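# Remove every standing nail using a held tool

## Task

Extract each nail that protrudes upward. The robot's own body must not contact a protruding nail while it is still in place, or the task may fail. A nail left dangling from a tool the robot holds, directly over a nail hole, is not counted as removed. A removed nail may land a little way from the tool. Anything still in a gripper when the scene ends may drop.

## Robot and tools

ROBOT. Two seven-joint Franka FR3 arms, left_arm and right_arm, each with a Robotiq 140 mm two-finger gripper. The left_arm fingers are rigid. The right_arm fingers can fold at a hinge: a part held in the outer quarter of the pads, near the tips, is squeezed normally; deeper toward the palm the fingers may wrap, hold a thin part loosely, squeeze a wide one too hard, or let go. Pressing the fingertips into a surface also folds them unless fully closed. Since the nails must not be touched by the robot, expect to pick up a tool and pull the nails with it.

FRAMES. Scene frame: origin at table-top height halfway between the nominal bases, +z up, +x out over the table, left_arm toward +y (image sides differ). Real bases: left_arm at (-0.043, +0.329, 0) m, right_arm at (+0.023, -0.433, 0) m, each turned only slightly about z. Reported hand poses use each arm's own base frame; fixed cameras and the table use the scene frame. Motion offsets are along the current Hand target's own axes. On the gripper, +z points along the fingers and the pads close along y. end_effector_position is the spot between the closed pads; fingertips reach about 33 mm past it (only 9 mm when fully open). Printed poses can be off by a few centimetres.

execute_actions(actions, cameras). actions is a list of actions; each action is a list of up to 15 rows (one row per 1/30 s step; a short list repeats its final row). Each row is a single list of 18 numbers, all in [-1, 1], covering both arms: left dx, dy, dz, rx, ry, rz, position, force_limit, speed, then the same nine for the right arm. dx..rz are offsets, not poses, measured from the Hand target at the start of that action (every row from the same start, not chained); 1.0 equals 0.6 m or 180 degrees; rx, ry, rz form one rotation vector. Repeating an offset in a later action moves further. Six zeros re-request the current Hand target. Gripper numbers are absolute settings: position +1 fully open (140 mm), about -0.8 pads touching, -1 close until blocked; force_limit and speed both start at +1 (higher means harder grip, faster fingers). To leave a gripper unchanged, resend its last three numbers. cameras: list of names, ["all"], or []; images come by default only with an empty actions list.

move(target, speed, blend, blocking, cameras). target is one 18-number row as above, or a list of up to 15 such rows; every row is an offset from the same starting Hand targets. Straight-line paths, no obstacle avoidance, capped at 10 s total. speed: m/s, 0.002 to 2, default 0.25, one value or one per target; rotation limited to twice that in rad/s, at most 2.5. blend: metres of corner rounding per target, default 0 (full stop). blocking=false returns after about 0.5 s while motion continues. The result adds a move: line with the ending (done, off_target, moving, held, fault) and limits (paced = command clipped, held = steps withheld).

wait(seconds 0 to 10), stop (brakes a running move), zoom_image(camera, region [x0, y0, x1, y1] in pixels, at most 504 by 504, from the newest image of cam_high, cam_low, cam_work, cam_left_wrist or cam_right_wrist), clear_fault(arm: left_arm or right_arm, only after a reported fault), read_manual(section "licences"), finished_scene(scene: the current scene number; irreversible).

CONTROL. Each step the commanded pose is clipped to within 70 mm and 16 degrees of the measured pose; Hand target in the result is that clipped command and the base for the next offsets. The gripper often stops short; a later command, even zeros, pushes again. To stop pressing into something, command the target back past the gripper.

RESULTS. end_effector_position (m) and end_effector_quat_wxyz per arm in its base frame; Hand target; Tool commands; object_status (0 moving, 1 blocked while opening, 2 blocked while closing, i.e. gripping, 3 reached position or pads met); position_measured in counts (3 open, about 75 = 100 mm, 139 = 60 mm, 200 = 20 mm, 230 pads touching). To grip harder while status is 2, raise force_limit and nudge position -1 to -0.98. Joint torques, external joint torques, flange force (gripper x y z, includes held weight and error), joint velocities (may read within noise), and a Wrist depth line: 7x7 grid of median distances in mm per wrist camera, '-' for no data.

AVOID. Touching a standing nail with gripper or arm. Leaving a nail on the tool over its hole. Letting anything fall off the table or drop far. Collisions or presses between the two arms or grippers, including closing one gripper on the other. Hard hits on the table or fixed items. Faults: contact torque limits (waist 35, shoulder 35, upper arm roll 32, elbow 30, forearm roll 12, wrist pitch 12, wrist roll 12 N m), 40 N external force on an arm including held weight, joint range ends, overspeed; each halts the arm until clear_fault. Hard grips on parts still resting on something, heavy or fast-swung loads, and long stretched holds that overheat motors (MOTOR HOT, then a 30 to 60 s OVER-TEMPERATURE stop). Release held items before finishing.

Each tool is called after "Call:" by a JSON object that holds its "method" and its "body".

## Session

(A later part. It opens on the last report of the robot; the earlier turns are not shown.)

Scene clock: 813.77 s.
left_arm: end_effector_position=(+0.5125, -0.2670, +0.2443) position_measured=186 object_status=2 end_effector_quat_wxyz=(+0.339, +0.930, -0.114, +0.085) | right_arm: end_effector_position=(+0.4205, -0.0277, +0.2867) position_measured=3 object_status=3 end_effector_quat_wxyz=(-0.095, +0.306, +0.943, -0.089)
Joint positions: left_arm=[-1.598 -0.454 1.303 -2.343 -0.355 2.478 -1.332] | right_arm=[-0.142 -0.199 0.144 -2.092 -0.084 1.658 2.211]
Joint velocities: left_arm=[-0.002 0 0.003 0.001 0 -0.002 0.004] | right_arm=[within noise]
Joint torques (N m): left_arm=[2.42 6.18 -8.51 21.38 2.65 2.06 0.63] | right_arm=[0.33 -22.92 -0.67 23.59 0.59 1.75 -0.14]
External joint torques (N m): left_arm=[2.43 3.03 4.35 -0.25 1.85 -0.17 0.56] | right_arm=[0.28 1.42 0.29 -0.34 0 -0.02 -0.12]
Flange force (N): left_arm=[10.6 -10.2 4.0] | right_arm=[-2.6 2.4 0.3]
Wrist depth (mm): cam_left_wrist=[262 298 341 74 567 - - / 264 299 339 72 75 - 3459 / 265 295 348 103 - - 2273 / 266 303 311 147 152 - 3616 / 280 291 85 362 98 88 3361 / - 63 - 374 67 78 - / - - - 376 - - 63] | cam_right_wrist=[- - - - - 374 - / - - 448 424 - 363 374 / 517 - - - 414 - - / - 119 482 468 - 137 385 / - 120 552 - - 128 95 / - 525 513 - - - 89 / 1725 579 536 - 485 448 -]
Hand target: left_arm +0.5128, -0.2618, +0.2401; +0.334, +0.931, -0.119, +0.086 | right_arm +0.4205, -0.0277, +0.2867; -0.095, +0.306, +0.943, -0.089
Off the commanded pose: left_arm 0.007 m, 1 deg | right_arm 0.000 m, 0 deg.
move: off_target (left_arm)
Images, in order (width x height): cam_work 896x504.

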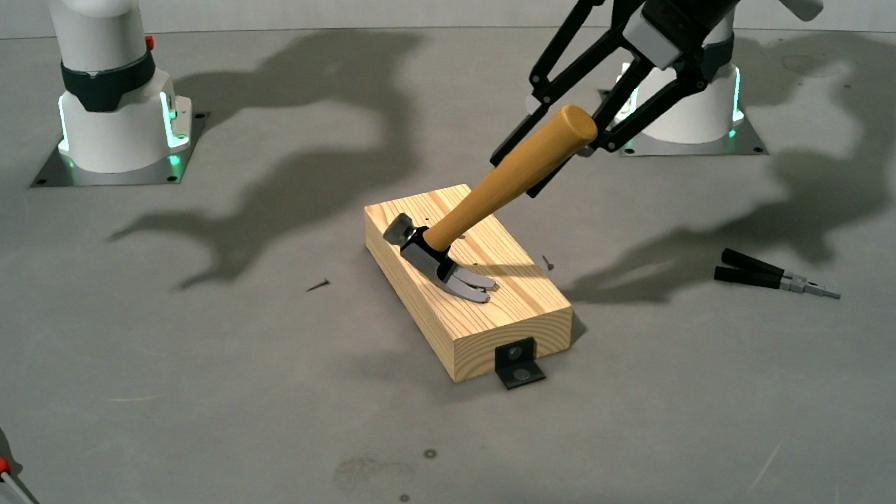

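Call:
{"method": "move", "body": {"target": [[-0.0057,0.0525,0.018,0.053,0,0.0167,-1,1,1,0,0,0,0,0,0,1,1,1]], "speed": 0.02, "cameras": ["cam_work"]}}

Call:
{"method": "zoom_image", "body": {"camera": "cam_work", "region": [450, 260, 510, 310]}}

Scene clock: 823.47 s.
left_arm: end_effector_position=(+0.5009, -0.2960, +0.2544) position_measured=186 object_status=2 end_effector_quat_wxyz=(+0.259, +0.950, -0.135, +0.105) | right_arm: end_effector_position=(+0.4205, -0.0277, +0.2867) position_measured=3 object_status=3 end_effector_quat_wxyz=(-0.095, +0.306, +0.943, -0.089)
Joint positions: left_arm=[-1.401 -0.311 0.994 -2.343 -0.319 2.493 -1.448] | right_arm=[-0.142 -0.199 0.144 -2.092 -0.084 1.658 2.211]
Joint velocities: left_arm=[0.002 0.001 0 0.002 -0.001 -0.001 -0.005] | right_arm=[within noise]
Joint torques (N m): left_arm=[1.3 -4.86 -5.84 23.59 2.14 2.82 0.06] | right_arm=[0.35 -22.9 -0.72 23.63 0.6 1.74 -0.12]
External joint torques (N m): left_arm=[1.31 3.28 2.07 0.14 1.27 0.04 0] | right_arm=[0.34 1.22 0.28 -0.2 0.02 -0.02 -0.11]
Flange force (N): left_arm=[9.7 -3.6 5.0] | right_arm=[-2.3 2.3 0.0]
Wrist depth (mm): cam_left_wrist=[289 318 354 74 481 617 2317 / 290 316 353 72 485 586 702 / 299 315 357 104 475 618 739 / 290 327 319 149 494 576 748 / 294 312 85 355 98 89 785 / - 63 - 364 68 78 760 / - - - 373 - - 63] | cam_right_wrist=[473 - - - - 370 - / - 467 - 422 402 - - / 496 475 453 - 411 398 - / - 119 470 454 430 146 - / - 119 - 455 446 128 95 / - 534 514 492 461 440 89 / 1748 1670 529 496 470 447 -]
Hand target: left_arm +0.5016, -0.2918, +0.2500; +0.253, +0.952, -0.135, +0.105 | right_arm +0.4205, -0.0277, +0.2867; -0.095, +0.306, +0.943, -0.089
Off the commanded pose: left_arm 0.006 m, 1 deg | right_arm 0.000 m, 0 deg.
move: off_target (left_arm)
Images, in order (width x height): cam_work 896x504.

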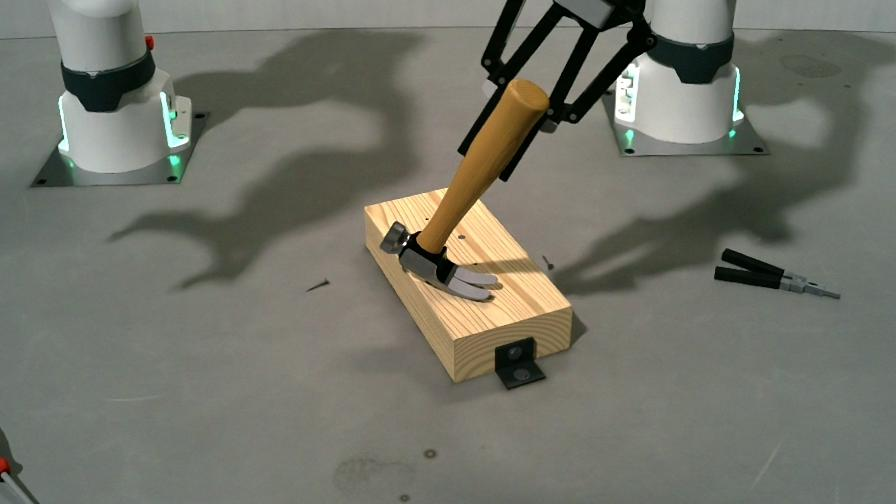

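Scaled by 8.400.

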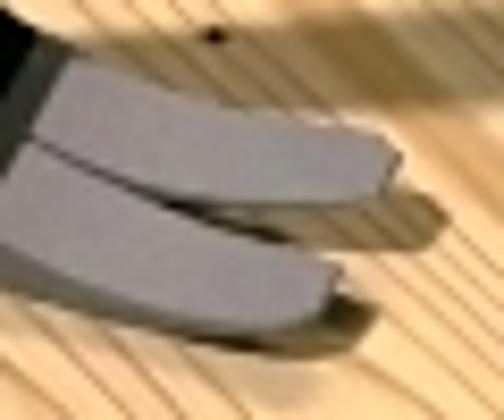

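Call:
{"method": "move", "body": {"target": [[-0.0025,0.0707,0.0076,0,0,0,-1,1,1,0,0,0,0,0,0,1,1,1],[0.0092,-0.0115,-0.0247,-0.09,0,-0.0285,-1,1,1,0,0,0,0,0,0,1,1,1],[0.0025,-0.0228,-0.0035,-0.09,0,-0.0285,-1,1,1,0,0,0,0,0,0,1,1,1]], "speed": [0.05,0.06,0.03], "cameras": ["cam_work","cam_left_wrist"]}}

Call:
{"method": "zoom_image", "body": {"camera": "cam_work", "region": [440, 260, 500, 310]}}

Scene clock: 841.37 s.
left_arm: end_effector_position=(+0.5051, -0.2783, +0.2426) position_measured=186 object_status=2 end_effector_quat_wxyz=(+0.386, +0.914, -0.107, +0.070) | right_arm: end_effector_position=(+0.4205, -0.0277, +0.2867) position_measured=3 object_status=3 end_effector_quat_wxyz=(-0.095, +0.306, +0.943, -0.089)
Joint positions: left_arm=[-1.66 -0.508 1.376 -2.35 -0.433 2.474 -1.267] | right_arm=[-0.142 -0.199 0.144 -2.092 -0.084 1.658 2.211]
Joint torques (N m): left_arm=[-0.53 4.3 -14.36 24.16 -0.2 2.16 0.04] | right_arm=[0.35 -22.94 -0.71 23.61 0.61 1.74 -0.14]
External joint torques (N m): left_arm=[-0.47 -1.86 0.05 3.47 -0.93 0.33 -0.04] | right_arm=[0.35 1.4 0.31 -0.34 0.02 -0.04 -0.12]
Flange force (N): left_arm=[12.5 -1.1 2.5] | right_arm=[-2.4 2.4 0.3]
Wrist depth (mm): cam_left_wrist=[252 300 343 74 - - 3409 / 254 293 337 72 659 914 3510 / 255 294 330 100 92 901 3182 / 255 284 292 146 152 911 3182 / 258 277 85 376 98 91 - / - 63 - 391 68 78 71 / - - - 460 - - 63] | cam_right_wrist=[470 - - 410 389 - 364 / 502 492 427 425 403 400 372 / 530 - - 437 419 - 375 / 529 119 - - 433 146 392 / - 119 - 482 442 128 95 / - 524 - 474 459 - 89 / - 560 - - - 447 -]
Hand target: left_arm +0.5070, -0.2796, +0.2459; +0.389, +0.912, -0.106, +0.073 | right_arm +0.4205, -0.0277, +0.2867; -0.095, +0.306, +0.943, -0.089
Off the commanded pose: left_arm 0.004 m, 1 deg | right_arm 0.000 m, 0 deg.
move: off_target (left_arm)
Images, in order (width x height): cam_work 896x504, cam_left_wrist 896x504.

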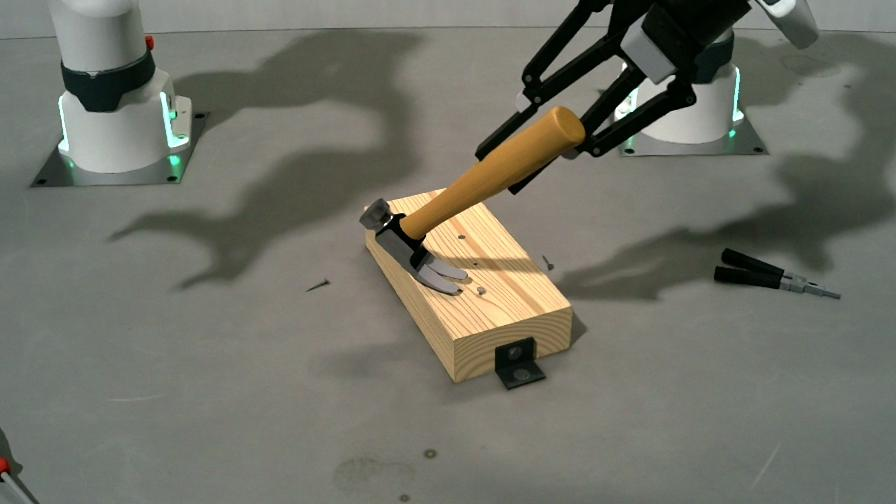

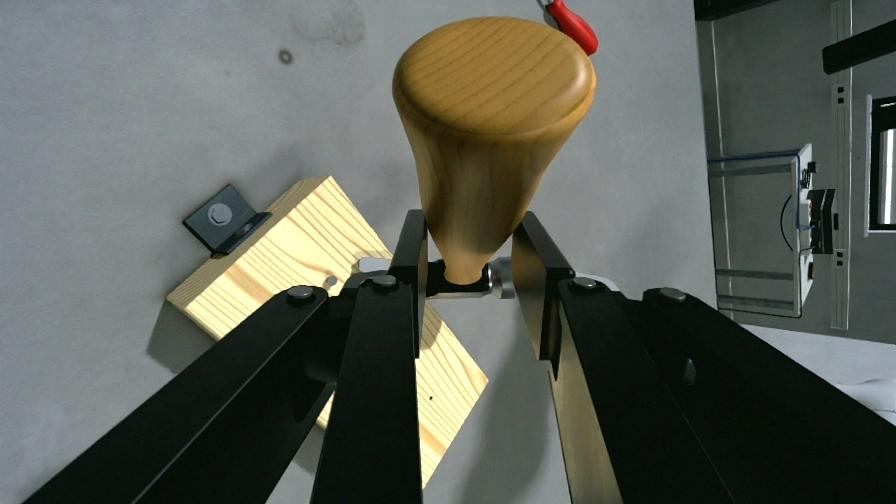

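Scaled by 8.400.

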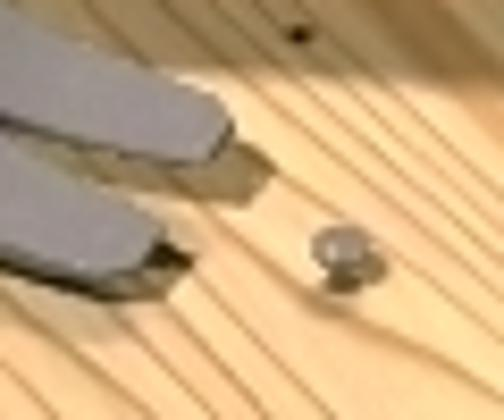

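Call:
{"method": "move", "body": {"target": [[-0.0016,-0.0052,0.0051,0,0,0,-1,1,1,0,0,0,0,0,0,1,1,1],[0.0054,-0.0292,-0.0169,0,0,0,-1,1,1,0,0,0,0,0,0,1,1,1]], "speed": 0.025, "cameras": ["cam_work"]}}

Call:
{"method": "zoom_image", "body": {"camera": "cam_work", "region": [450, 260, 510, 310]}}

Scene clock: 848.47 s.
left_arm: end_effector_position=(+0.5125, -0.2607, +0.2382) position_measured=186 object_status=2 end_effector_quat_wxyz=(+0.387, +0.913, -0.105, +0.071) | right_arm: end_effector_position=(+0.4205, -0.0277, +0.2867) position_measured=3 object_status=3 end_effector_quat_wxyz=(-0.095, +0.306, +0.943, -0.089)
Joint positions: left_arm=[-1.657 -0.515 1.413 -2.337 -0.422 2.453 -1.242] | right_arm=[-0.142 -0.199 0.144 -2.092 -0.084 1.658 2.211]
Joint velocities: left_arm=[0.001 -0.001 -0.001 0 0 -0.004 0.006] | right_arm=[within noise]
Joint torques (N m): left_arm=[0.1 5.9 -14.66 24.78 0.14 1.72 0] | right_arm=[0.35 -22.92 -0.69 23.62 0.59 1.73 -0.18]
External joint torques (N m): left_arm=[0 -1.4 -0.04 4.3 -0.53 -0.08 -0.07] | right_arm=[0.44 1.29 0.43 -0.31 0.01 -0.04 -0.16]
Flange force (N): left_arm=[13.8 -0.5 -1.3] | right_arm=[-2.2 2.4 0.2]
Wrist depth (mm): cam_left_wrist=[254 281 341 73 - 3182 2983 / 251 288 339 72 75 - 2946 / 252 291 334 100 626 3459 3269 / 253 292 299 147 134 3510 2210 / 254 279 85 369 98 91 3315 / - 63 - 386 68 78 71 / - - - - - - 63] | cam_right_wrist=[- - 440 - - - - / 526 - - 428 402 - - / 533 476 466 447 411 - 388 / - 119 - - - 137 381 / - 119 503 - 443 128 99 / - 527 528 - - - 89 / 1703 1681 542 - - - -]
Hand target: left_arm +0.5140, -0.2608, +0.2414; +0.389, +0.912, -0.106, +0.073 | right_arm +0.4205, -0.0277, +0.2867; -0.095, +0.306, +0.943, -0.089
Off the commanded pose: left_arm 0.004 m, 0 deg | right_arm 0.000 m, 0 deg.
move: off_target (left_arm)
Images, in order (width x height): cam_work 896x504.

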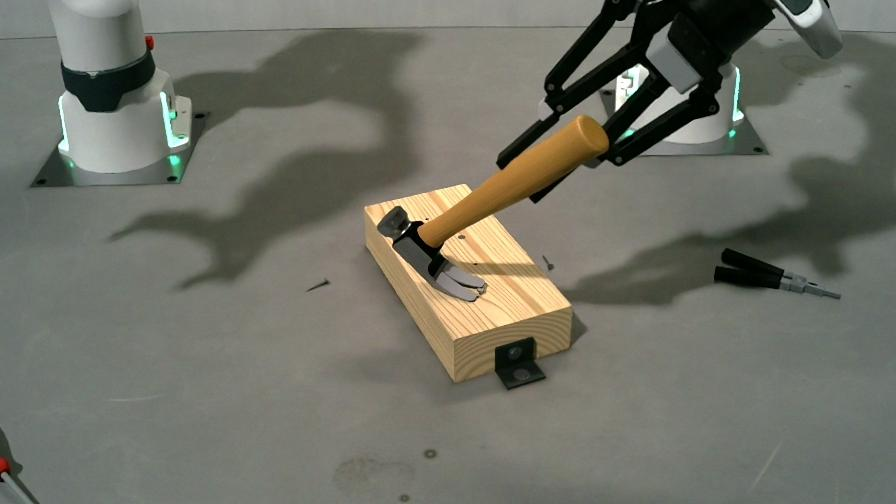

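Scaled by 8.400.

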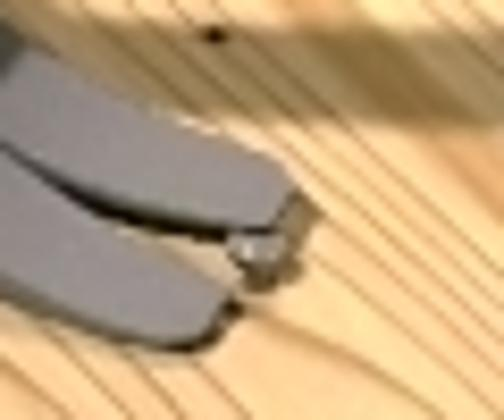

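Call:
{"method": "move", "body": {"target": [[-0.0018,-0.0023,0.0026,0,0,0,-1,1,1,0,0,0,0,0,0,1,1,1],[0.0015,-0.0143,-0.0084,0,0,0,-1,1,1,0,0,0,0,0,0,1,1,1]], "speed": 0.02, "cameras": ["cam_work"]}}

Call:
{"method": "zoom_image", "body": {"camera": "cam_work", "region": [450, 260, 510, 310]}}

Scene clock: 853.30 s.
left_arm: end_effector_position=(+0.5152, -0.2527, +0.2373) position_measured=186 object_status=2 end_effector_quat_wxyz=(+0.388, +0.913, -0.105, +0.071) | right_arm: end_effector_position=(+0.4205, -0.0277, +0.2867) position_measured=3 object_status=3 end_effector_quat_wxyz=(-0.095, +0.306, +0.943, -0.089)
Joint positions: left_arm=[-1.653 -0.518 1.427 -2.33 -0.42 2.438 -1.23] | right_arm=[-0.142 -0.199 0.144 -2.092 -0.084 1.658 2.211]
Joint velocities: left_arm=[0.001 0 -0.001 0 0 -0.003 0.006] | right_arm=[within noise]
Joint torques (N m): left_arm=[0.6 7.33 -13.99 24.51 0.52 1.71 0.08] | right_arm=[0.36 -22.89 -0.67 23.63 0.6 1.73 -0.18]
External joint torques (N m): left_arm=[0.7 -0.51 0.9 4.19 -0.11 -0.02 0.01] | right_arm=[0.43 1.37 0.42 -0.27 0.02 -0.03 -0.16]
Flange force (N): left_arm=[14.8 -2.5 -1.7] | right_arm=[-2.5 2.5 0.1]
Wrist depth (mm): cam_left_wrist=[248 287 340 73 688 3672 3361 / 249 288 330 72 73 - 2875 / 251 291 326 101 598 3912 3182 / 247 293 298 147 150 - 2946 / 254 272 85 370 98 85 2841 / - 63 - 387 68 78 71 / - - - - - - 63] | cam_right_wrist=[482 - 444 405 - - 344 / 496 475 434 - - - - / 506 495 - 444 - - - / 534 119 - 458 - 136 - / - 119 499 - 442 128 95 / - 105 - 467 435 - 89 / - 562 539 - - - -]
Hand target: left_arm +0.5168, -0.2515, +0.2391; +0.389, +0.912, -0.106, +0.073 | right_arm +0.4205, -0.0277, +0.2867; -0.095, +0.306, +0.943, -0.089
Off the commanded pose: left_arm 0.003 m, 0 deg | right_arm 0.000 m, 0 deg.
move: done
Images, in order (width x height): cam_work 896x504.

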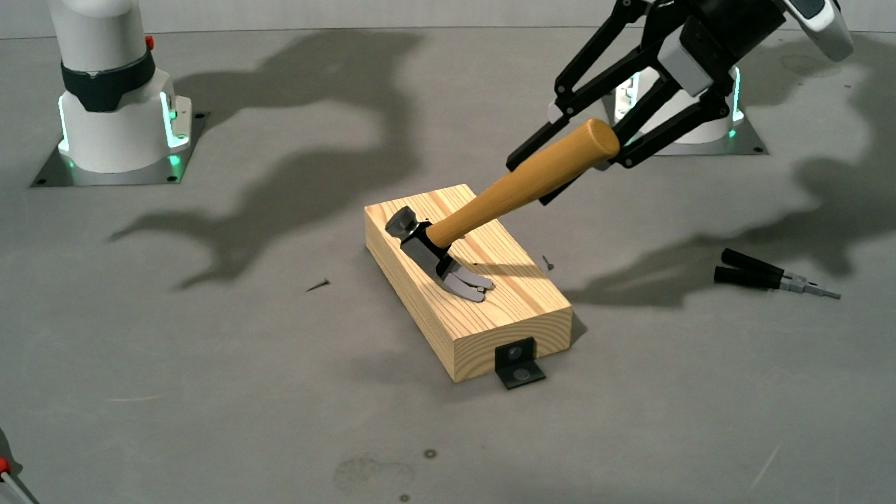

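Scaled by 8.400.

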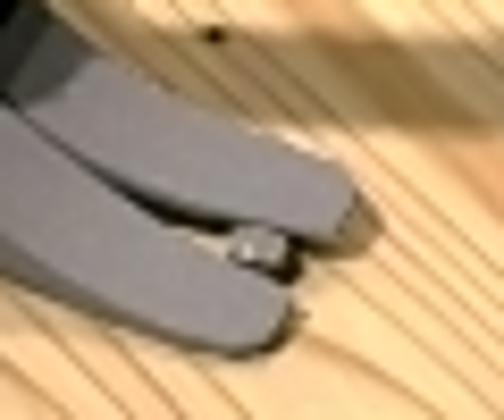

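Call:
{"method": "move", "body": {"target": [[0.0018,-0.0082,-0.0045,0,0,0,-1,1,1,0,0,0,0,0,0,1,1,1]], "speed": 0.015, "cameras": ["cam_work"]}}

Call:
{"method": "zoom_image", "body": {"camera": "cam_work", "region": [450, 260, 510, 310]}}

Scene clock: 858.20 s.
left_arm: end_effector_position=(+0.5154, -0.2497, +0.2368) position_measured=186 object_status=2 end_effector_quat_wxyz=(+0.390, +0.912, -0.105, +0.068) | right_arm: end_effector_position=(+0.4205, -0.0277, +0.2867) position_measured=3 object_status=3 end_effector_quat_wxyz=(-0.095, +0.306, +0.943, -0.089)
Joint positions: left_arm=[-1.654 -0.519 1.436 -2.325 -0.42 2.427 -1.225] | right_arm=[-0.142 -0.199 0.144 -2.092 -0.084 1.658 2.211]
Joint velocities: left_arm=[-0.001 0.001 0.001 0 0 -0.004 0.003] | right_arm=[within noise]
Joint torques (N m): left_arm=[1.43 8.49 -11.92 24.39 1.07 2.13 0.32] | right_arm=[0.35 -22.91 -0.71 23.64 0.59 1.74 -0.14]
External joint torques (N m): left_arm=[1.49 0.37 3.04 4.05 0.47 0.41 0.25] | right_arm=[0.37 1.24 0.32 -0.17 0.01 -0.02 -0.13]
Flange force (N): left_arm=[19.6 -8.2 1.6] | right_arm=[-2.4 2.4 -0.1]
Wrist depth (mm): cam_left_wrist=[247 286 338 73 544 - 433 / 249 289 330 71 72 4420 3315 / 256 291 331 92 111 3672 2040 / 252 291 299 146 152 966 3021 / 253 272 85 371 98 88 3788 / - 63 - 389 68 78 71 / - - - 407 - - 63] | cam_right_wrist=[- 446 452 414 - - - / 516 - - 418 - 385 365 / 527 499 475 436 - 383 381 / - 119 484 - 426 - - / - 119 - - - 128 93 / - 104 - 482 463 438 89 / - 1660 - - 471 451 -]
Hand target: left_arm +0.5189, -0.2464, +0.2378; +0.389, +0.912, -0.106, +0.073 | right_arm +0.4205, -0.0277, +0.2867; -0.095, +0.306, +0.943, -0.089
Off the commanded pose: left_arm 0.005 m, 1 deg | right_arm 0.000 m, 0 deg.
move: off_target (left_arm)
Images, in order (width x height): cam_work 896x504.

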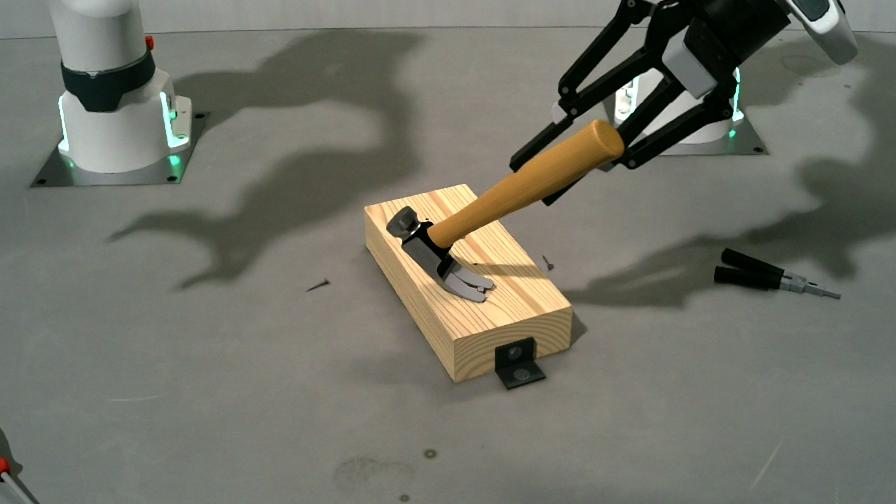

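Scaled by 8.400.

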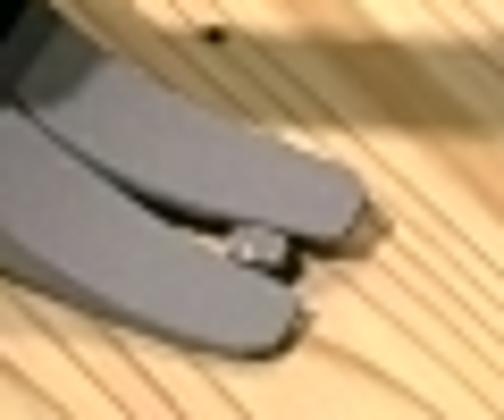

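Call:
{"method": "move", "body": {"target": [[-0.0105,0.052,0.022,0.053,0,0.0167,-1,1,1,0,0,0,0,0,0,1,1,1]], "speed": 0.015, "cameras": ["cam_work"]}}

Call:
{"method": "zoom_image", "body": {"camera": "cam_work", "region": [450, 260, 510, 310]}}

Scene clock: 867.80 s.
left_arm: end_effector_position=(+0.5039, -0.2780, +0.2493) position_measured=186 object_status=2 end_effector_quat_wxyz=(+0.311, +0.937, -0.127, +0.091) | right_arm: end_effector_position=(+0.4205, -0.0277, +0.2867) position_measured=3 object_status=3 end_effector_quat_wxyz=(-0.095, +0.306, +0.943, -0.089)
Joint positions: left_arm=[-1.476 -0.359 1.146 -2.347 -0.419 2.462 -1.313] | right_arm=[-0.142 -0.199 0.144 -2.092 -0.084 1.658 2.211]
Joint velocities: left_arm=[0.004 0 -0.001 0.001 0 0 -0.004] | right_arm=[within noise]
Joint torques (N m): left_arm=[1.14 -2.63 -8.83 24.79 0.85 2.76 -0.05] | right_arm=[0.33 -22.87 -0.74 23.64 0.59 1.74 -0.17]
External joint torques (N m): left_arm=[1.19 0.6 0.96 2.03 0.08 0.41 -0.12] | right_arm=[0.3 1.4 0.23 -0.25 0 -0.03 -0.15]
Flange force (N): left_arm=[7.1 -1.1 -0.6] | right_arm=[-2.8 2.4 0.0]
Wrist depth (mm): cam_left_wrist=[273 298 348 74 - - - / 273 306 341 72 72 - 2875 / 275 308 344 98 497 672 2841 / 277 311 313 146 149 767 3060 / 277 - 85 359 98 85 3269 / - 63 - 372 68 78 - / - - - 384 - - 63] | cam_right_wrist=[484 - 435 401 391 372 376 / - - 459 420 418 378 366 / 512 497 - 438 - 398 373 / 531 119 - 444 430 394 384 / - 119 484 - - 128 95 / - 105 499 - - 439 89 / 1748 1629 529 - - 447 -]
Hand target: left_arm +0.5057, -0.2762, +0.2490; +0.310, +0.938, -0.123, +0.092 | right_arm +0.4205, -0.0277, +0.2867; -0.095, +0.306, +0.943, -0.089
Off the commanded pose: left_arm 0.003 m, 0 deg | right_arm 0.000 m, 0 deg.
move: done
Images, in order (width x height): cam_work 896x504.

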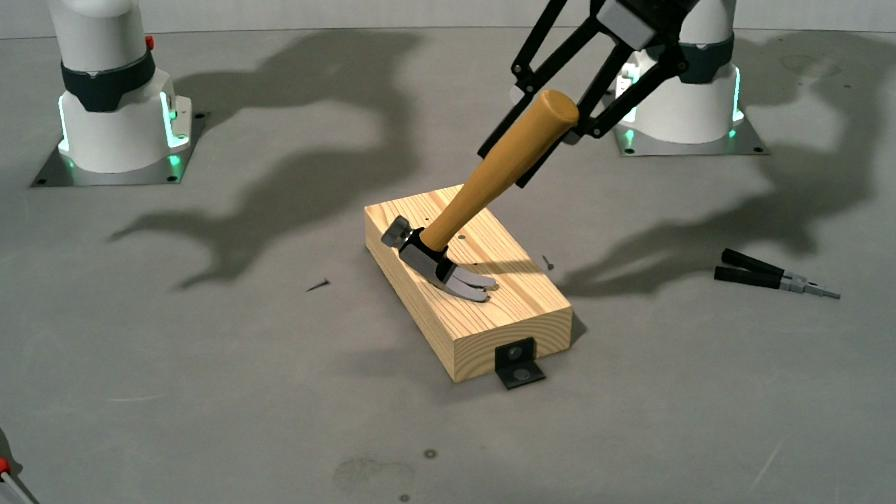

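Scaled by 8.400.

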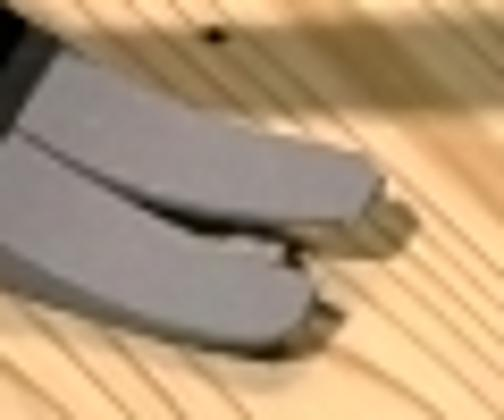

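Call:
{"method": "move", "body": {"target": [[-0.0085,0.042,0.018,0.043,0,0.0135,-1,1,1,0,0,0,0,0,0,1,1,1]], "speed": 0.015}}

Call:
{"method": "move", "body": {"target": [[0.01,0.068,0.01,0,0,0,-1,1,1,0,0,0,0,0,0,1,1,1]], "speed": 0.04, "cameras": ["cam_work"]}}

Call:
{"method": "zoom_image", "body": {"camera": "cam_work", "region": [450, 260, 510, 310]}}

Scene clock: 878.00 s.
left_arm: end_effector_position=(+0.4948, -0.3033, +0.2562) position_measured=186 object_status=2 end_effector_quat_wxyz=(+0.248, +0.953, -0.138, +0.108) | right_arm: end_effector_position=(+0.4205, -0.0277, +0.2867) position_measured=3 object_status=3 end_effector_quat_wxyz=(-0.095, +0.306, +0.943, -0.089)
Joint positions: left_arm=[-1.292 -0.281 0.863 -2.348 -0.343 2.491 -1.454] | right_arm=[-0.142 -0.199 0.144 -2.092 -0.084 1.658 2.211]
Joint velocities: left_arm=[0 0 0 0 0.001 0 -0.006] | right_arm=[within noise]
Joint torques (N m): left_arm=[0.54 -10.04 -5.88 24.61 1.47 2.69 -0.13] | right_arm=[0.35 -22.92 -0.7 23.67 0.6 1.73 -0.16]
External joint torques (N m): left_arm=[0.44 2.06 0.54 0.72 0.6 -0.17 -0.18] | right_arm=[0.43 1.39 0.4 -0.27 0.02 -0.04 -0.15]
Flange force (N): left_arm=[7.8 -0.2 2.4] | right_arm=[-2.5 2.6 0.0]
Wrist depth (mm): cam_left_wrist=[285 326 355 74 479 586 - / 295 319 356 72 74 581 - / 296 326 359 102 498 618 - / 297 323 321 147 487 - 694 / 300 317 85 355 98 91 - / - 63 - 363 68 78 71 / - - - 372 - - 63] | cam_right_wrist=[- - 428 - - - - / 503 - - 410 414 - - / 515 502 - - 416 397 377 / - 119 478 - 425 146 402 / - 119 - 465 453 128 95 / - 105 - 467 459 - 89 / 1795 1725 521 - - - -]
Hand target: left_arm +0.4946, -0.3014, +0.2533; +0.244, +0.954, -0.137, +0.106 | right_arm +0.4205, -0.0277, +0.2867; -0.095, +0.306, +0.943, -0.089
Off the commanded pose: left_arm 0.003 m, 1 deg | right_arm 0.000 m, 0 deg.
move: done

Scene clock: 879.77 s.
left_arm: end_effector_position=(+0.4858, -0.3379, +0.2628) position_measured=186 object_status=2 end_effector_quat_wxyz=(+0.239, +0.955, -0.143, +0.104) | right_arm: end_effector_position=(+0.4205, -0.0277, +0.2867) position_measured=3 object_status=3 end_effector_quat_wxyz=(-0.095, +0.306, +0.943, -0.089)
Joint positions: left_arm=[-1.304 -0.238 0.804 -2.312 -0.347 2.484 -1.517] | right_arm=[-0.142 -0.199 0.144 -2.092 -0.084 1.658 2.211]
Joint velocities: left_arm=[0 0 0 -0.001 0 0 -0.009] | right_arm=[within noise]
Joint torques (N m): left_arm=[-0.09 -16.17 -5.72 29.24 -0.15 3.37 -0.23] | right_arm=[0.36 -22.93 -0.71 23.66 0.61 1.73 -0.18]
External joint torques (N m): left_arm=[-0.11 -1.56 -0.38 5.04 -1.02 0.43 -0.28] | right_arm=[0.41 1.23 0.35 -0.21 0.03 -0.04 -0.17]
Flange force (N): left_arm=[14.2 3.7 -1.1] | right_arm=[-2.3 2.3 0.0]
Wrist depth (mm): cam_left_wrist=[301 329 361 73 496 - 706 / 302 331 357 72 72 - 636 / 304 333 361 99 486 581 643 / 302 339 316 146 151 604 723 / - - 85 362 98 91 686 / - 63 - 370 68 78 - / - - - 374 - - 63] | cam_right_wrist=[- 444 - - - - 357 / 500 467 430 - - - 357 / 508 484 - - - - - / - 119 489 - 447 136 - / - 120 502 - 452 128 95 / - 532 527 - - 432 89 / 1725 1759 517 - - 457 -]
Hand target: left_arm +0.4883, -0.3400, +0.2676; +0.244, +0.954, -0.137, +0.106 | right_arm +0.4205, -0.0277, +0.2867; -0.095, +0.306, +0.943, -0.089
Off the commanded pose: left_arm 0.006 m, 1 deg | right_arm 0.000 m, 0 deg.
move: off_target (left_arm)
Images, in order (width x height): cam_work 896x504.

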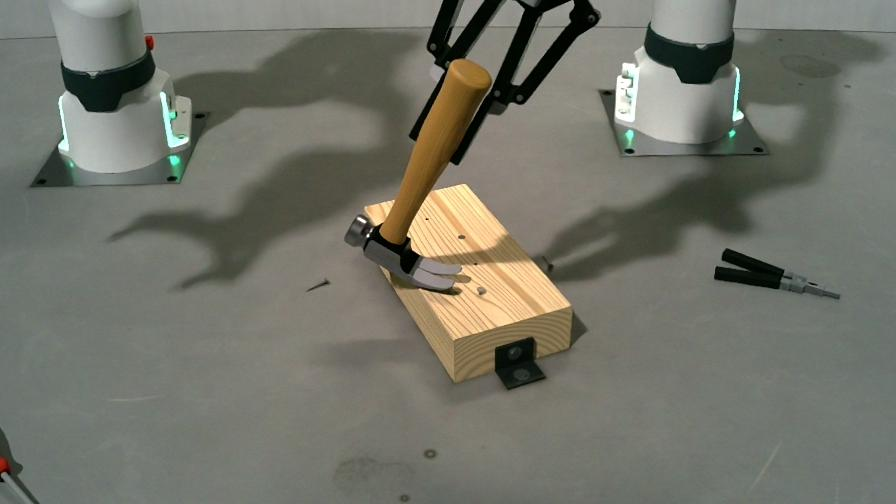

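Scaled by 8.400.

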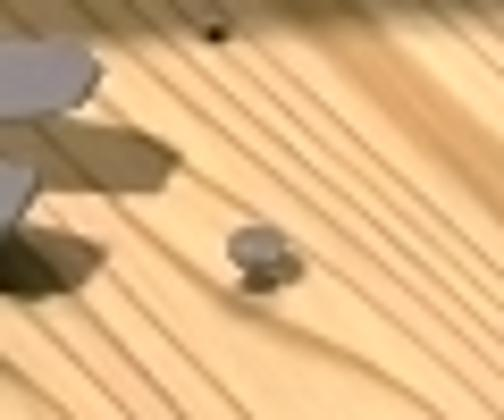

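Call:
{"method": "move", "body": {"target": [[0.0077,-0.0917,-0.0239,-0.0742,0,-0.0235,-1,1,1,0,0,0,0,0,0,1,1,1]], "speed": 0.06}}

Call:
{"method": "move", "body": {"target": [[0.0325,0,0.0163,0,-0.039,0,-1,1,1,0,0,0,0,0,0,1,1,1]], "speed": 0.04, "cameras": ["cam_work","cam_low"]}}

Call:
{"method": "zoom_image", "body": {"camera": "cam_work", "region": [440, 260, 500, 310]}}

Call:
{"method": "zoom_image", "body": {"camera": "cam_low", "region": [500, 200, 600, 280]}}

Scene clock: 896.60 s.
left_arm: end_effector_position=(+0.5064, -0.2861, +0.2526) position_measured=186 object_status=2 end_effector_quat_wxyz=(+0.353, +0.925, -0.112, +0.079) | right_arm: end_effector_position=(+0.4205, -0.0277, +0.2867) position_measured=3 object_status=3 end_effector_quat_wxyz=(-0.095, +0.306, +0.943, -0.089)
Joint positions: left_arm=[-1.536 -0.344 1.226 -2.322 -0.558 2.425 -1.225] | right_arm=[-0.142 -0.199 0.144 -2.092 -0.084 1.658 2.211]
Joint velocities: left_arm=[0 -0.001 0.001 0 -0.001 -0.001 0.005] | right_arm=[within noise]
Joint torques (N m): left_arm=[-0.55 -3.78 -9.36 27.26 -0.22 1.8 -0.03] | right_arm=[0.4 -22.9 -0.73 23.63 0.6 1.74 -0.15]
External joint torques (N m): left_arm=[-0.58 -2.28 0.27 4.67 -0.85 -0.16 -0.1] | right_arm=[0.35 1.31 0.23 -0.25 0.01 -0.03 -0.13]
Flange force (N): left_arm=[17.0 -0.8 1.3] | right_arm=[-2.5 2.3 0.1]
Wrist depth (mm): cam_left_wrist=[265 303 352 73 588 793 - / 268 303 345 72 72 4871 - / 269 306 349 99 560 - 2094 / 270 301 308 146 152 - 2252 / 272 288 85 376 98 89 1894 / - 63 - 392 68 78 - / - - - 471 - - 63] | cam_right_wrist=[- - - - - - 353 / 509 490 - 424 - - 361 / 523 501 468 422 - - 375 / 535 119 - - - 137 381 / - 119 494 465 448 128 99 / - 104 - 484 - - 89 / 1725 1820 - 481 - - -]
Hand target: left_arm +0.5079, -0.2875, +0.2571; +0.357, +0.924, -0.113, +0.081 | right_arm +0.4205, -0.0277, +0.2867; -0.095, +0.306, +0.943, -0.089
Off the commanded pose: left_arm 0.005 m, 1 deg | right_arm 0.000 m, 0 deg.
move: off_target (left_arm)

Scene clock: 898.80 s.
left_arm: end_effector_position=(+0.5267, -0.2958, +0.2519) position_measured=186 object_status=2 end_effector_quat_wxyz=(+0.347, +0.927, -0.138, +0.025) | right_arm: end_effector_position=(+0.4205, -0.0277, +0.2867) position_measured=3 object_status=3 end_effector_quat_wxyz=(-0.095, +0.306, +0.943, -0.089)
Joint positions: left_arm=[-1.991 -0.289 1.687 -2.111 -0.526 2.233 -1.243] | right_arm=[-0.142 -0.199 0.144 -2.092 -0.084 1.658 2.211]
Joint velocities: left_arm=[0.001 -0.001 0 0.001 0 -0.004 -0.003] | right_arm=[within noise]
Joint torques (N m): left_arm=[-0.24 11.38 -9.09 27.41 -0.61 1.61 -0.33] | right_arm=[0.37 -22.91 -0.73 23.61 0.6 1.73 -0.17]
External joint torques (N m): left_arm=[-0.17 -0.21 0.01 4.47 -0.82 -0.21 -0.4] | right_arm=[0.34 1.43 0.25 -0.35 0.01 -0.04 -0.16]
Flange force (N): left_arm=[0.0 0.0 0.0] | right_arm=[-2.5 2.3 0.3]
Wrist depth (mm): cam_left_wrist=[257 295 347 73 609 767 2910 / 263 298 - 71 73 790 2230 / 264 304 350 92 92 921 1729 / 261 304 310 146 135 817 3616 / 275 296 85 384 98 91 - / - 63 - 402 68 78 71 / - - - 502 - - 63] | cam_right_wrist=[- 452 - - 385 371 - / - - 443 - - 378 - / 509 502 460 - 403 - - / - 119 493 - - 146 - / - 119 - - 445 128 99 / - 105 530 487 - - 89 / 1725 1466 530 - - 448 -]
Hand target: left_arm +0.5273, -0.2971, +0.2545; +0.349, +0.927, -0.135, +0.024 | right_arm +0.4205, -0.0277, +0.2867; -0.095, +0.306, +0.943, -0.089
Off the commanded pose: left_arm 0.003 m, 0 deg | right_arm 0.000 m, 0 deg.
move: done
Images, in order (width x height): cam_low 896x504, cam_work 896x504.

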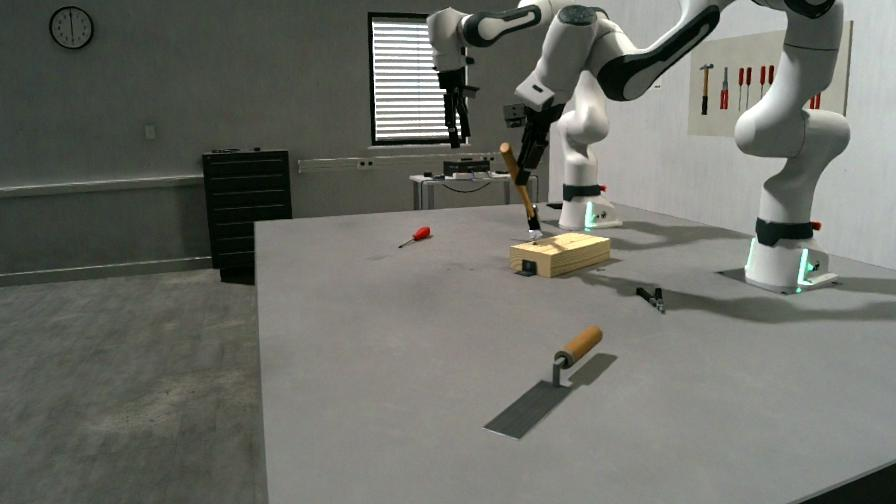

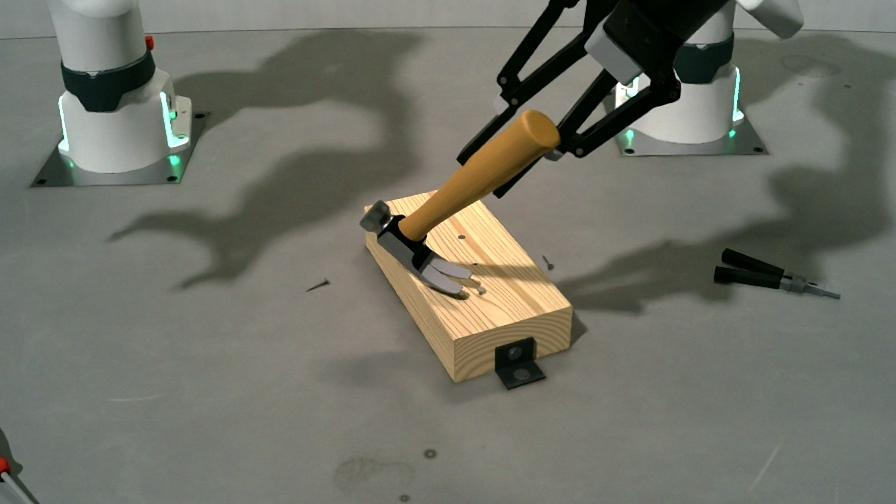

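Scaled by 8.400.

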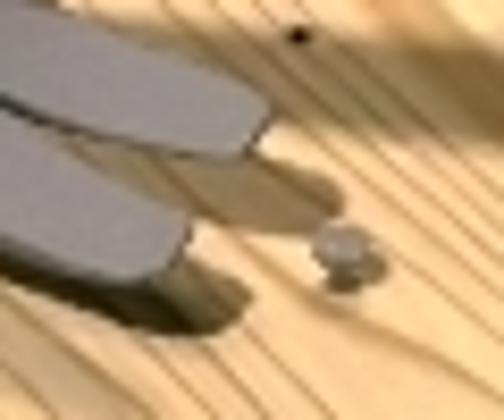

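Scaled by 5.040.

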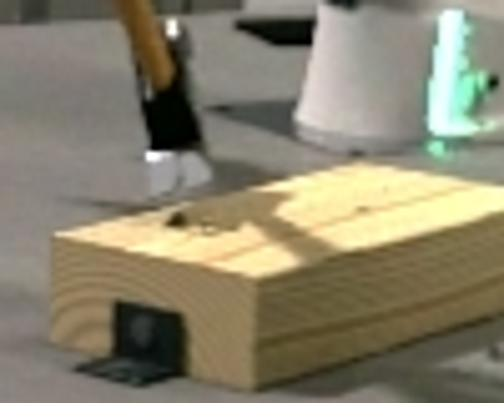

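Call:
{"method": "move", "body": {"target": [[-0.0838,0.012,-0.045,0,0.0944,0,-1,1,1,0,0,0,0,0,0,1,1,1]], "speed": 0.06, "cameras": ["cam_work","cam_low","cam_left_wrist"]}}

Call:
{"method": "zoom_image", "body": {"camera": "cam_work", "region": [420, 240, 510, 310]}}

Call:
{"method": "zoom_image", "body": {"camera": "cam_low", "region": [480, 130, 620, 280]}}

Scene clock: 910.00 s.
left_arm: end_effector_position=(+0.4750, -0.2727, +0.2664) position_measured=186 object_status=2 end_effector_quat_wxyz=(+0.360, +0.915, -0.089, +0.157) | right_arm: end_effector_position=(+0.4205, -0.0277, +0.2867) position_measured=3 object_status=3 end_effector_quat_wxyz=(-0.095, +0.306, +0.943, -0.089)
Joint positions: left_arm=[-1.218 -0.538 0.887 -2.591 -0.534 2.685 -1.246] | right_arm=[-0.142 -0.199 0.144 -2.092 -0.084 1.658 2.211]
Joint velocities: left_arm=[0.001 0 0.001 0 0 0.003 0] | right_arm=[within noise]
Joint torques (N m): left_arm=[0.11 -7.77 -11.61 26.29 0.22 2.93 -0.31] | right_arm=[0.39 -22.93 -0.74 23.61 0.59 1.73 -0.17]
External joint torques (N m): left_arm=[0.11 -3 -0.64 4.46 -1.04 0.75 -0.38] | right_arm=[0.41 1.27 0.29 -0.26 0 -0.04 -0.15]
Flange force (N): left_arm=[6.2 3.6 -2.1] | right_arm=[-2.3 2.3 0.1]
Wrist depth (mm): cam_left_wrist=[293 333 - 73 75 3060 2808 / 289 331 375 72 78 4339 3361 / 287 332 368 103 645 5078 - / 284 321 319 147 151 3672 1972 / 278 - 85 381 98 89 2252 / - 63 - 386 68 78 2190 / - - - 386 - - 63] | cam_right_wrist=[- 466 426 411 416 373 356 / - 470 445 414 404 381 - / - 483 463 444 409 - - / - 119 467 451 421 147 382 / - 119 509 472 465 128 95 / - 105 509 487 456 - 89 / 1759 1517 - - 477 453 -]
Hand target: left_arm +0.4783, -0.2729, +0.2725; +0.365, +0.913, -0.082, +0.161 | right_arm +0.4205, -0.0277, +0.2867; -0.095, +0.306, +0.943, -0.089
Off the commanded pose: left_arm 0.007 m, 1 deg | right_arm 0.000 m, 0 deg.
move: off_target (left_arm)
Images, in order (width x height): cam_low 896x504, cam_work 896x504, cam_left_wrist 896x504.

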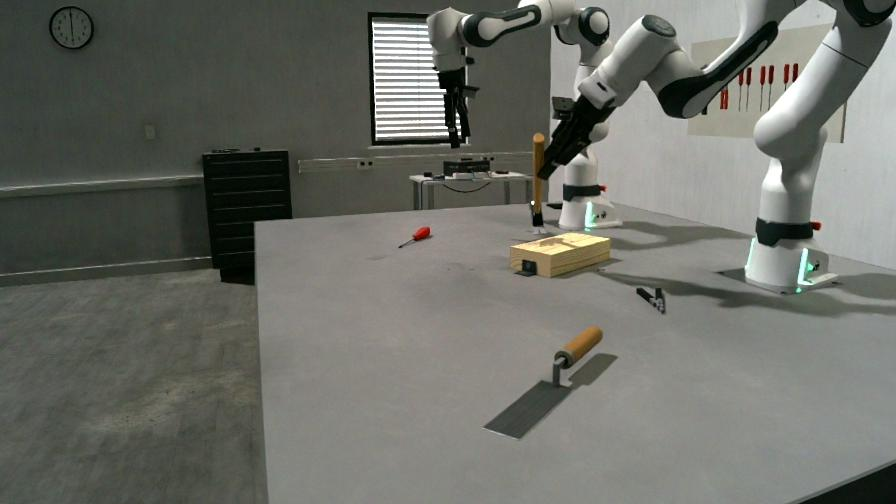

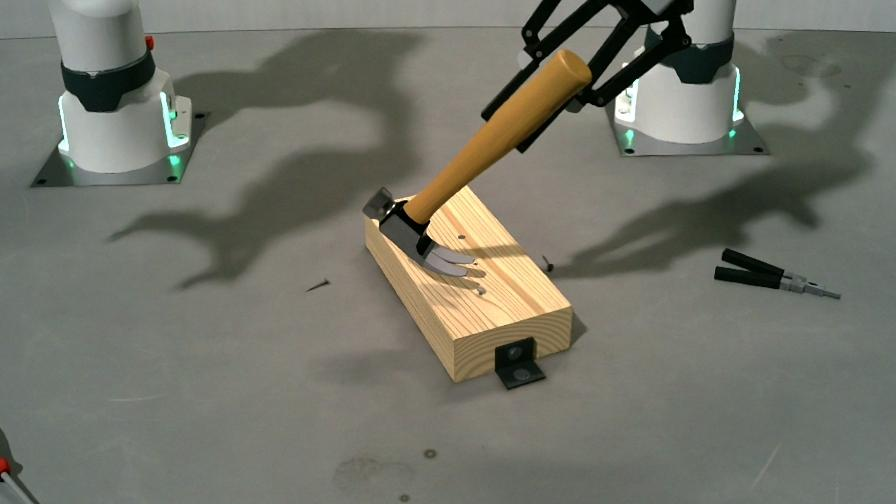

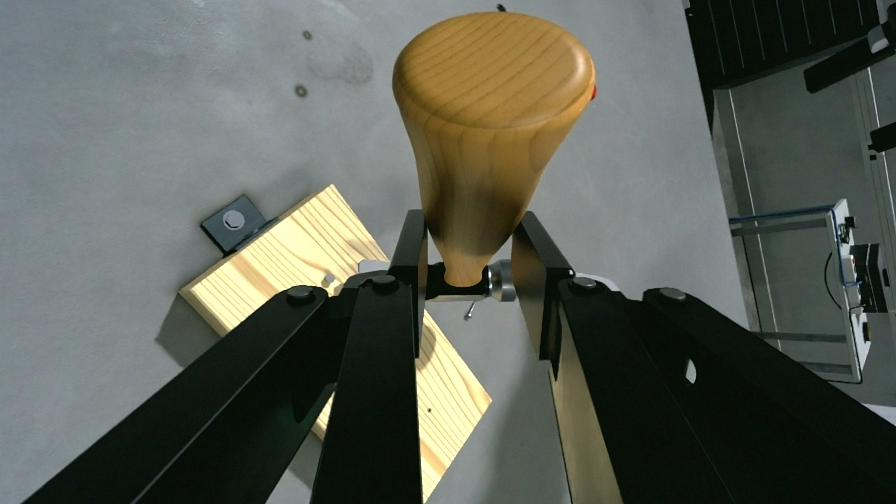

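Scaled by 5.600.

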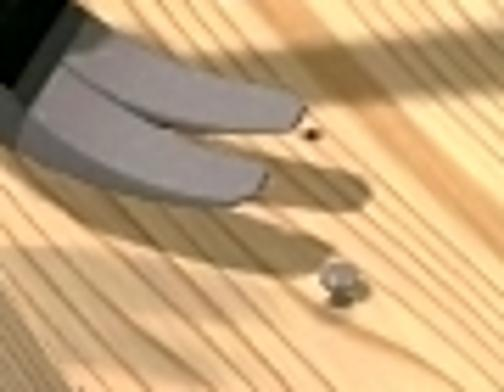

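Scaled by 3.360.

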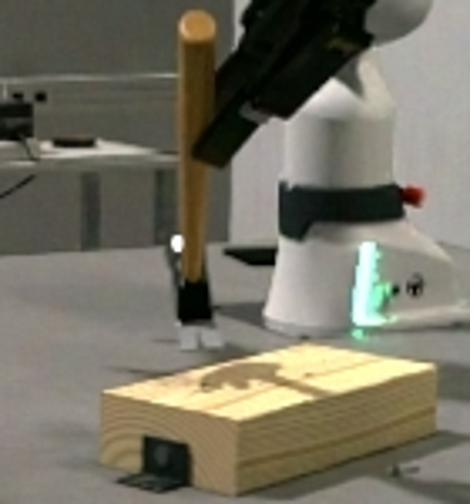

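Call:
{"method": "move", "body": {"target": [[0.0077,-0.0128,0.0213,0,0,0,-1,1,1,0,0,0,0,0,0,1,1,1]], "speed": 0.05, "cameras": ["cam_work"]}}

Call:
{"method": "zoom_image", "body": {"camera": "cam_work", "region": [440, 250, 510, 310]}}

Scene clock: 916.90 s.
left_arm: end_effector_position=(+0.4839, -0.2760, +0.2553) position_measured=186 object_status=2 end_effector_quat_wxyz=(+0.363, +0.915, -0.083, +0.156) | right_arm: end_effector_position=(+0.4205, -0.0277, +0.2867) position_measured=3 object_status=3 end_effector_quat_wxyz=(-0.095, +0.306, +0.943, -0.089)
Joint positions: left_arm=[-1.301 -0.515 0.966 -2.573 -0.561 2.713 -1.219] | right_arm=[-0.142 -0.199 0.144 -2.092 -0.084 1.658 2.211]
Joint velocities: left_arm=[-0.001 -0.001 0.002 0 0 0.003 0.005] | right_arm=[within noise]
Joint torques (N m): left_arm=[-0.86 -5.89 -11.13 26.49 0.72 2.84 -0.03] | right_arm=[0.34 -22.89 -0.69 23.63 0.6 1.74 -0.18]
External joint torques (N m): left_arm=[-0.86 -2.18 0.16 4.96 -0.59 0.74 -0.11] | right_arm=[0.36 1.45 0.34 -0.31 0.02 -0.03 -0.16]
Flange force (N): left_arm=[13.6 -0.6 6.8] | right_arm=[-2.6 2.5 0.2]
Wrist depth (mm): cam_left_wrist=[281 323 379 73 710 3269 2652 / 279 320 364 72 74 3510 3409 / 276 317 370 102 96 932 4680 / 273 313 315 147 151 3788 1989 / 269 286 85 372 98 89 2340 / - 63 - 368 68 78 68 / - - - 373 - - 63] | cam_right_wrist=[- 455 - - - - 361 / - 475 457 424 389 - - / - - 474 - - 396 373 / - 119 481 464 - 146 381 / - 120 488 - - 128 95 / - 106 - 484 - - 89 / 1725 1681 - 507 482 - -]
Hand target: left_arm +0.4877, -0.2764, +0.2605; +0.365, +0.913, -0.082, +0.161 | right_arm +0.4205, -0.0277, +0.2867; -0.095, +0.306, +0.943, -0.089
Off the commanded pose: left_arm 0.006 m, 1 deg | right_arm 0.000 m, 0 deg.
move: off_target (left_arm)
Images, in order (width x height): cam_work 896x504.

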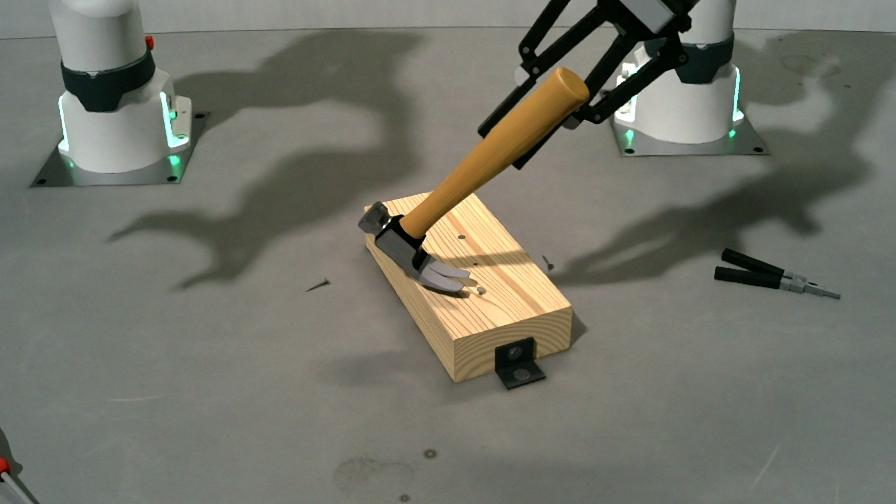

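Scaled by 7.200.

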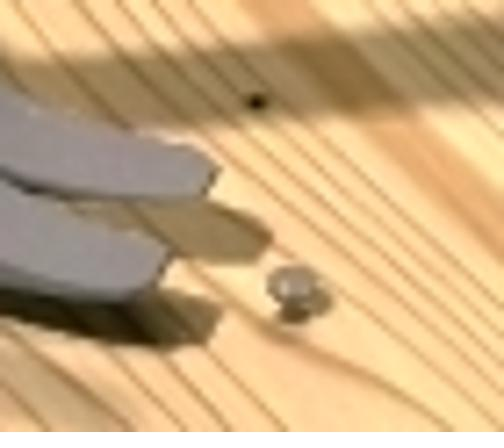

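Call:
{"method": "move", "body": {"target": [[-0.0038,-0.0069,0.0074,0,0,0,-1,1,1,0,0,0,0,0,0,1,1,1],[0.0051,-0.03,-0.0096,0,0,0,-1,1,1,0,0,0,0,0,0,1,1,1]], "speed": 0.03, "cameras": ["cam_work"]}}

Call:
{"method": "zoom_image", "body": {"camera": "cam_work", "region": [450, 260, 510, 310]}}

Scene clock: 923.30 s.
left_arm: end_effector_position=(+0.4914, -0.2595, +0.2487) position_measured=186 object_status=2 end_effector_quat_wxyz=(+0.363, +0.915, -0.081, +0.157) | right_arm: end_effector_position=(+0.4205, -0.0277, +0.2867) position_measured=3 object_status=3 end_effector_quat_wxyz=(-0.095, +0.306, +0.943, -0.089)
Joint positions: left_arm=[-1.307 -0.52 1.016 -2.568 -0.551 2.702 -1.189] | right_arm=[-0.142 -0.199 0.144 -2.092 -0.084 1.658 2.211]
Joint velocities: left_arm=[0.002 0 0.001 -0.001 -0.001 -0.003 0.007] | right_arm=[within noise]
Joint torques (N m): left_arm=[0.14 -5.28 -11.84 25.96 1.1 2.12 -0.02] | right_arm=[0.32 -22.91 -0.7 23.64 0.6 1.75 -0.12]
External joint torques (N m): left_arm=[0.07 -2.62 -0.17 4.78 -0.17 0.07 -0.1] | right_arm=[0.25 1.29 0.23 -0.22 0.01 -0.02 -0.1]
Flange force (N): left_arm=[10.1 1.0 -2.2] | right_arm=[-2.5 2.3 0.1]
Wrist depth (mm): cam_left_wrist=[276 318 371 73 706 3021 2808 / 273 312 357 72 74 3788 3140 / 270 294 - 102 592 1003 3140 / 267 297 319 147 134 2387 2411 / 263 288 85 366 98 89 2210 / - 63 - 369 68 78 71 / - - - 364 - - 63] | cam_right_wrist=[- - - - - - - / 505 - 440 - - 387 - / - - - - - 384 380 / - 119 480 455 - 136 - / - 119 496 - - 128 95 / - 105 - 499 - 459 89 / 1748 1609 523 485 - - -]
Hand target: left_arm +0.4940, -0.2595, +0.2539; +0.365, +0.913, -0.082, +0.161 | right_arm +0.4205, -0.0277, +0.2867; -0.095, +0.306, +0.943, -0.089
Off the commanded pose: left_arm 0.006 m, 1 deg | right_arm 0.000 m, 0 deg.
move: off_target (left_arm)
Images, in order (width x height): cam_work 896x504.

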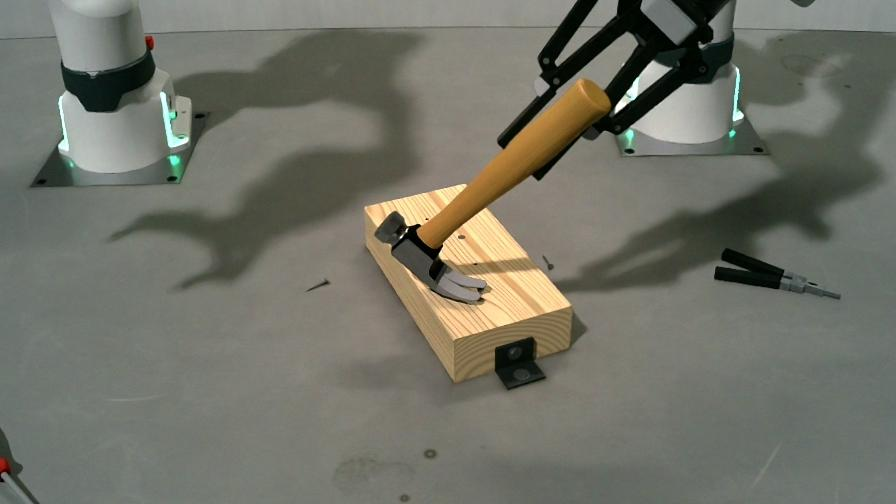

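Scaled by 8.400.

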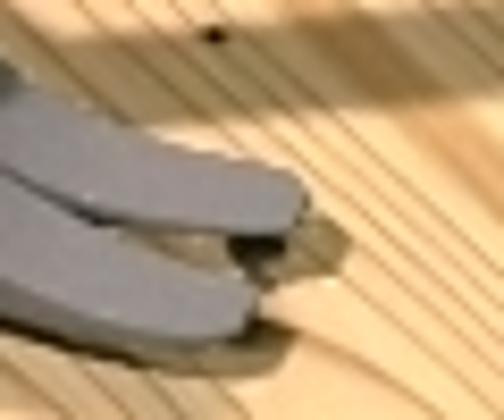

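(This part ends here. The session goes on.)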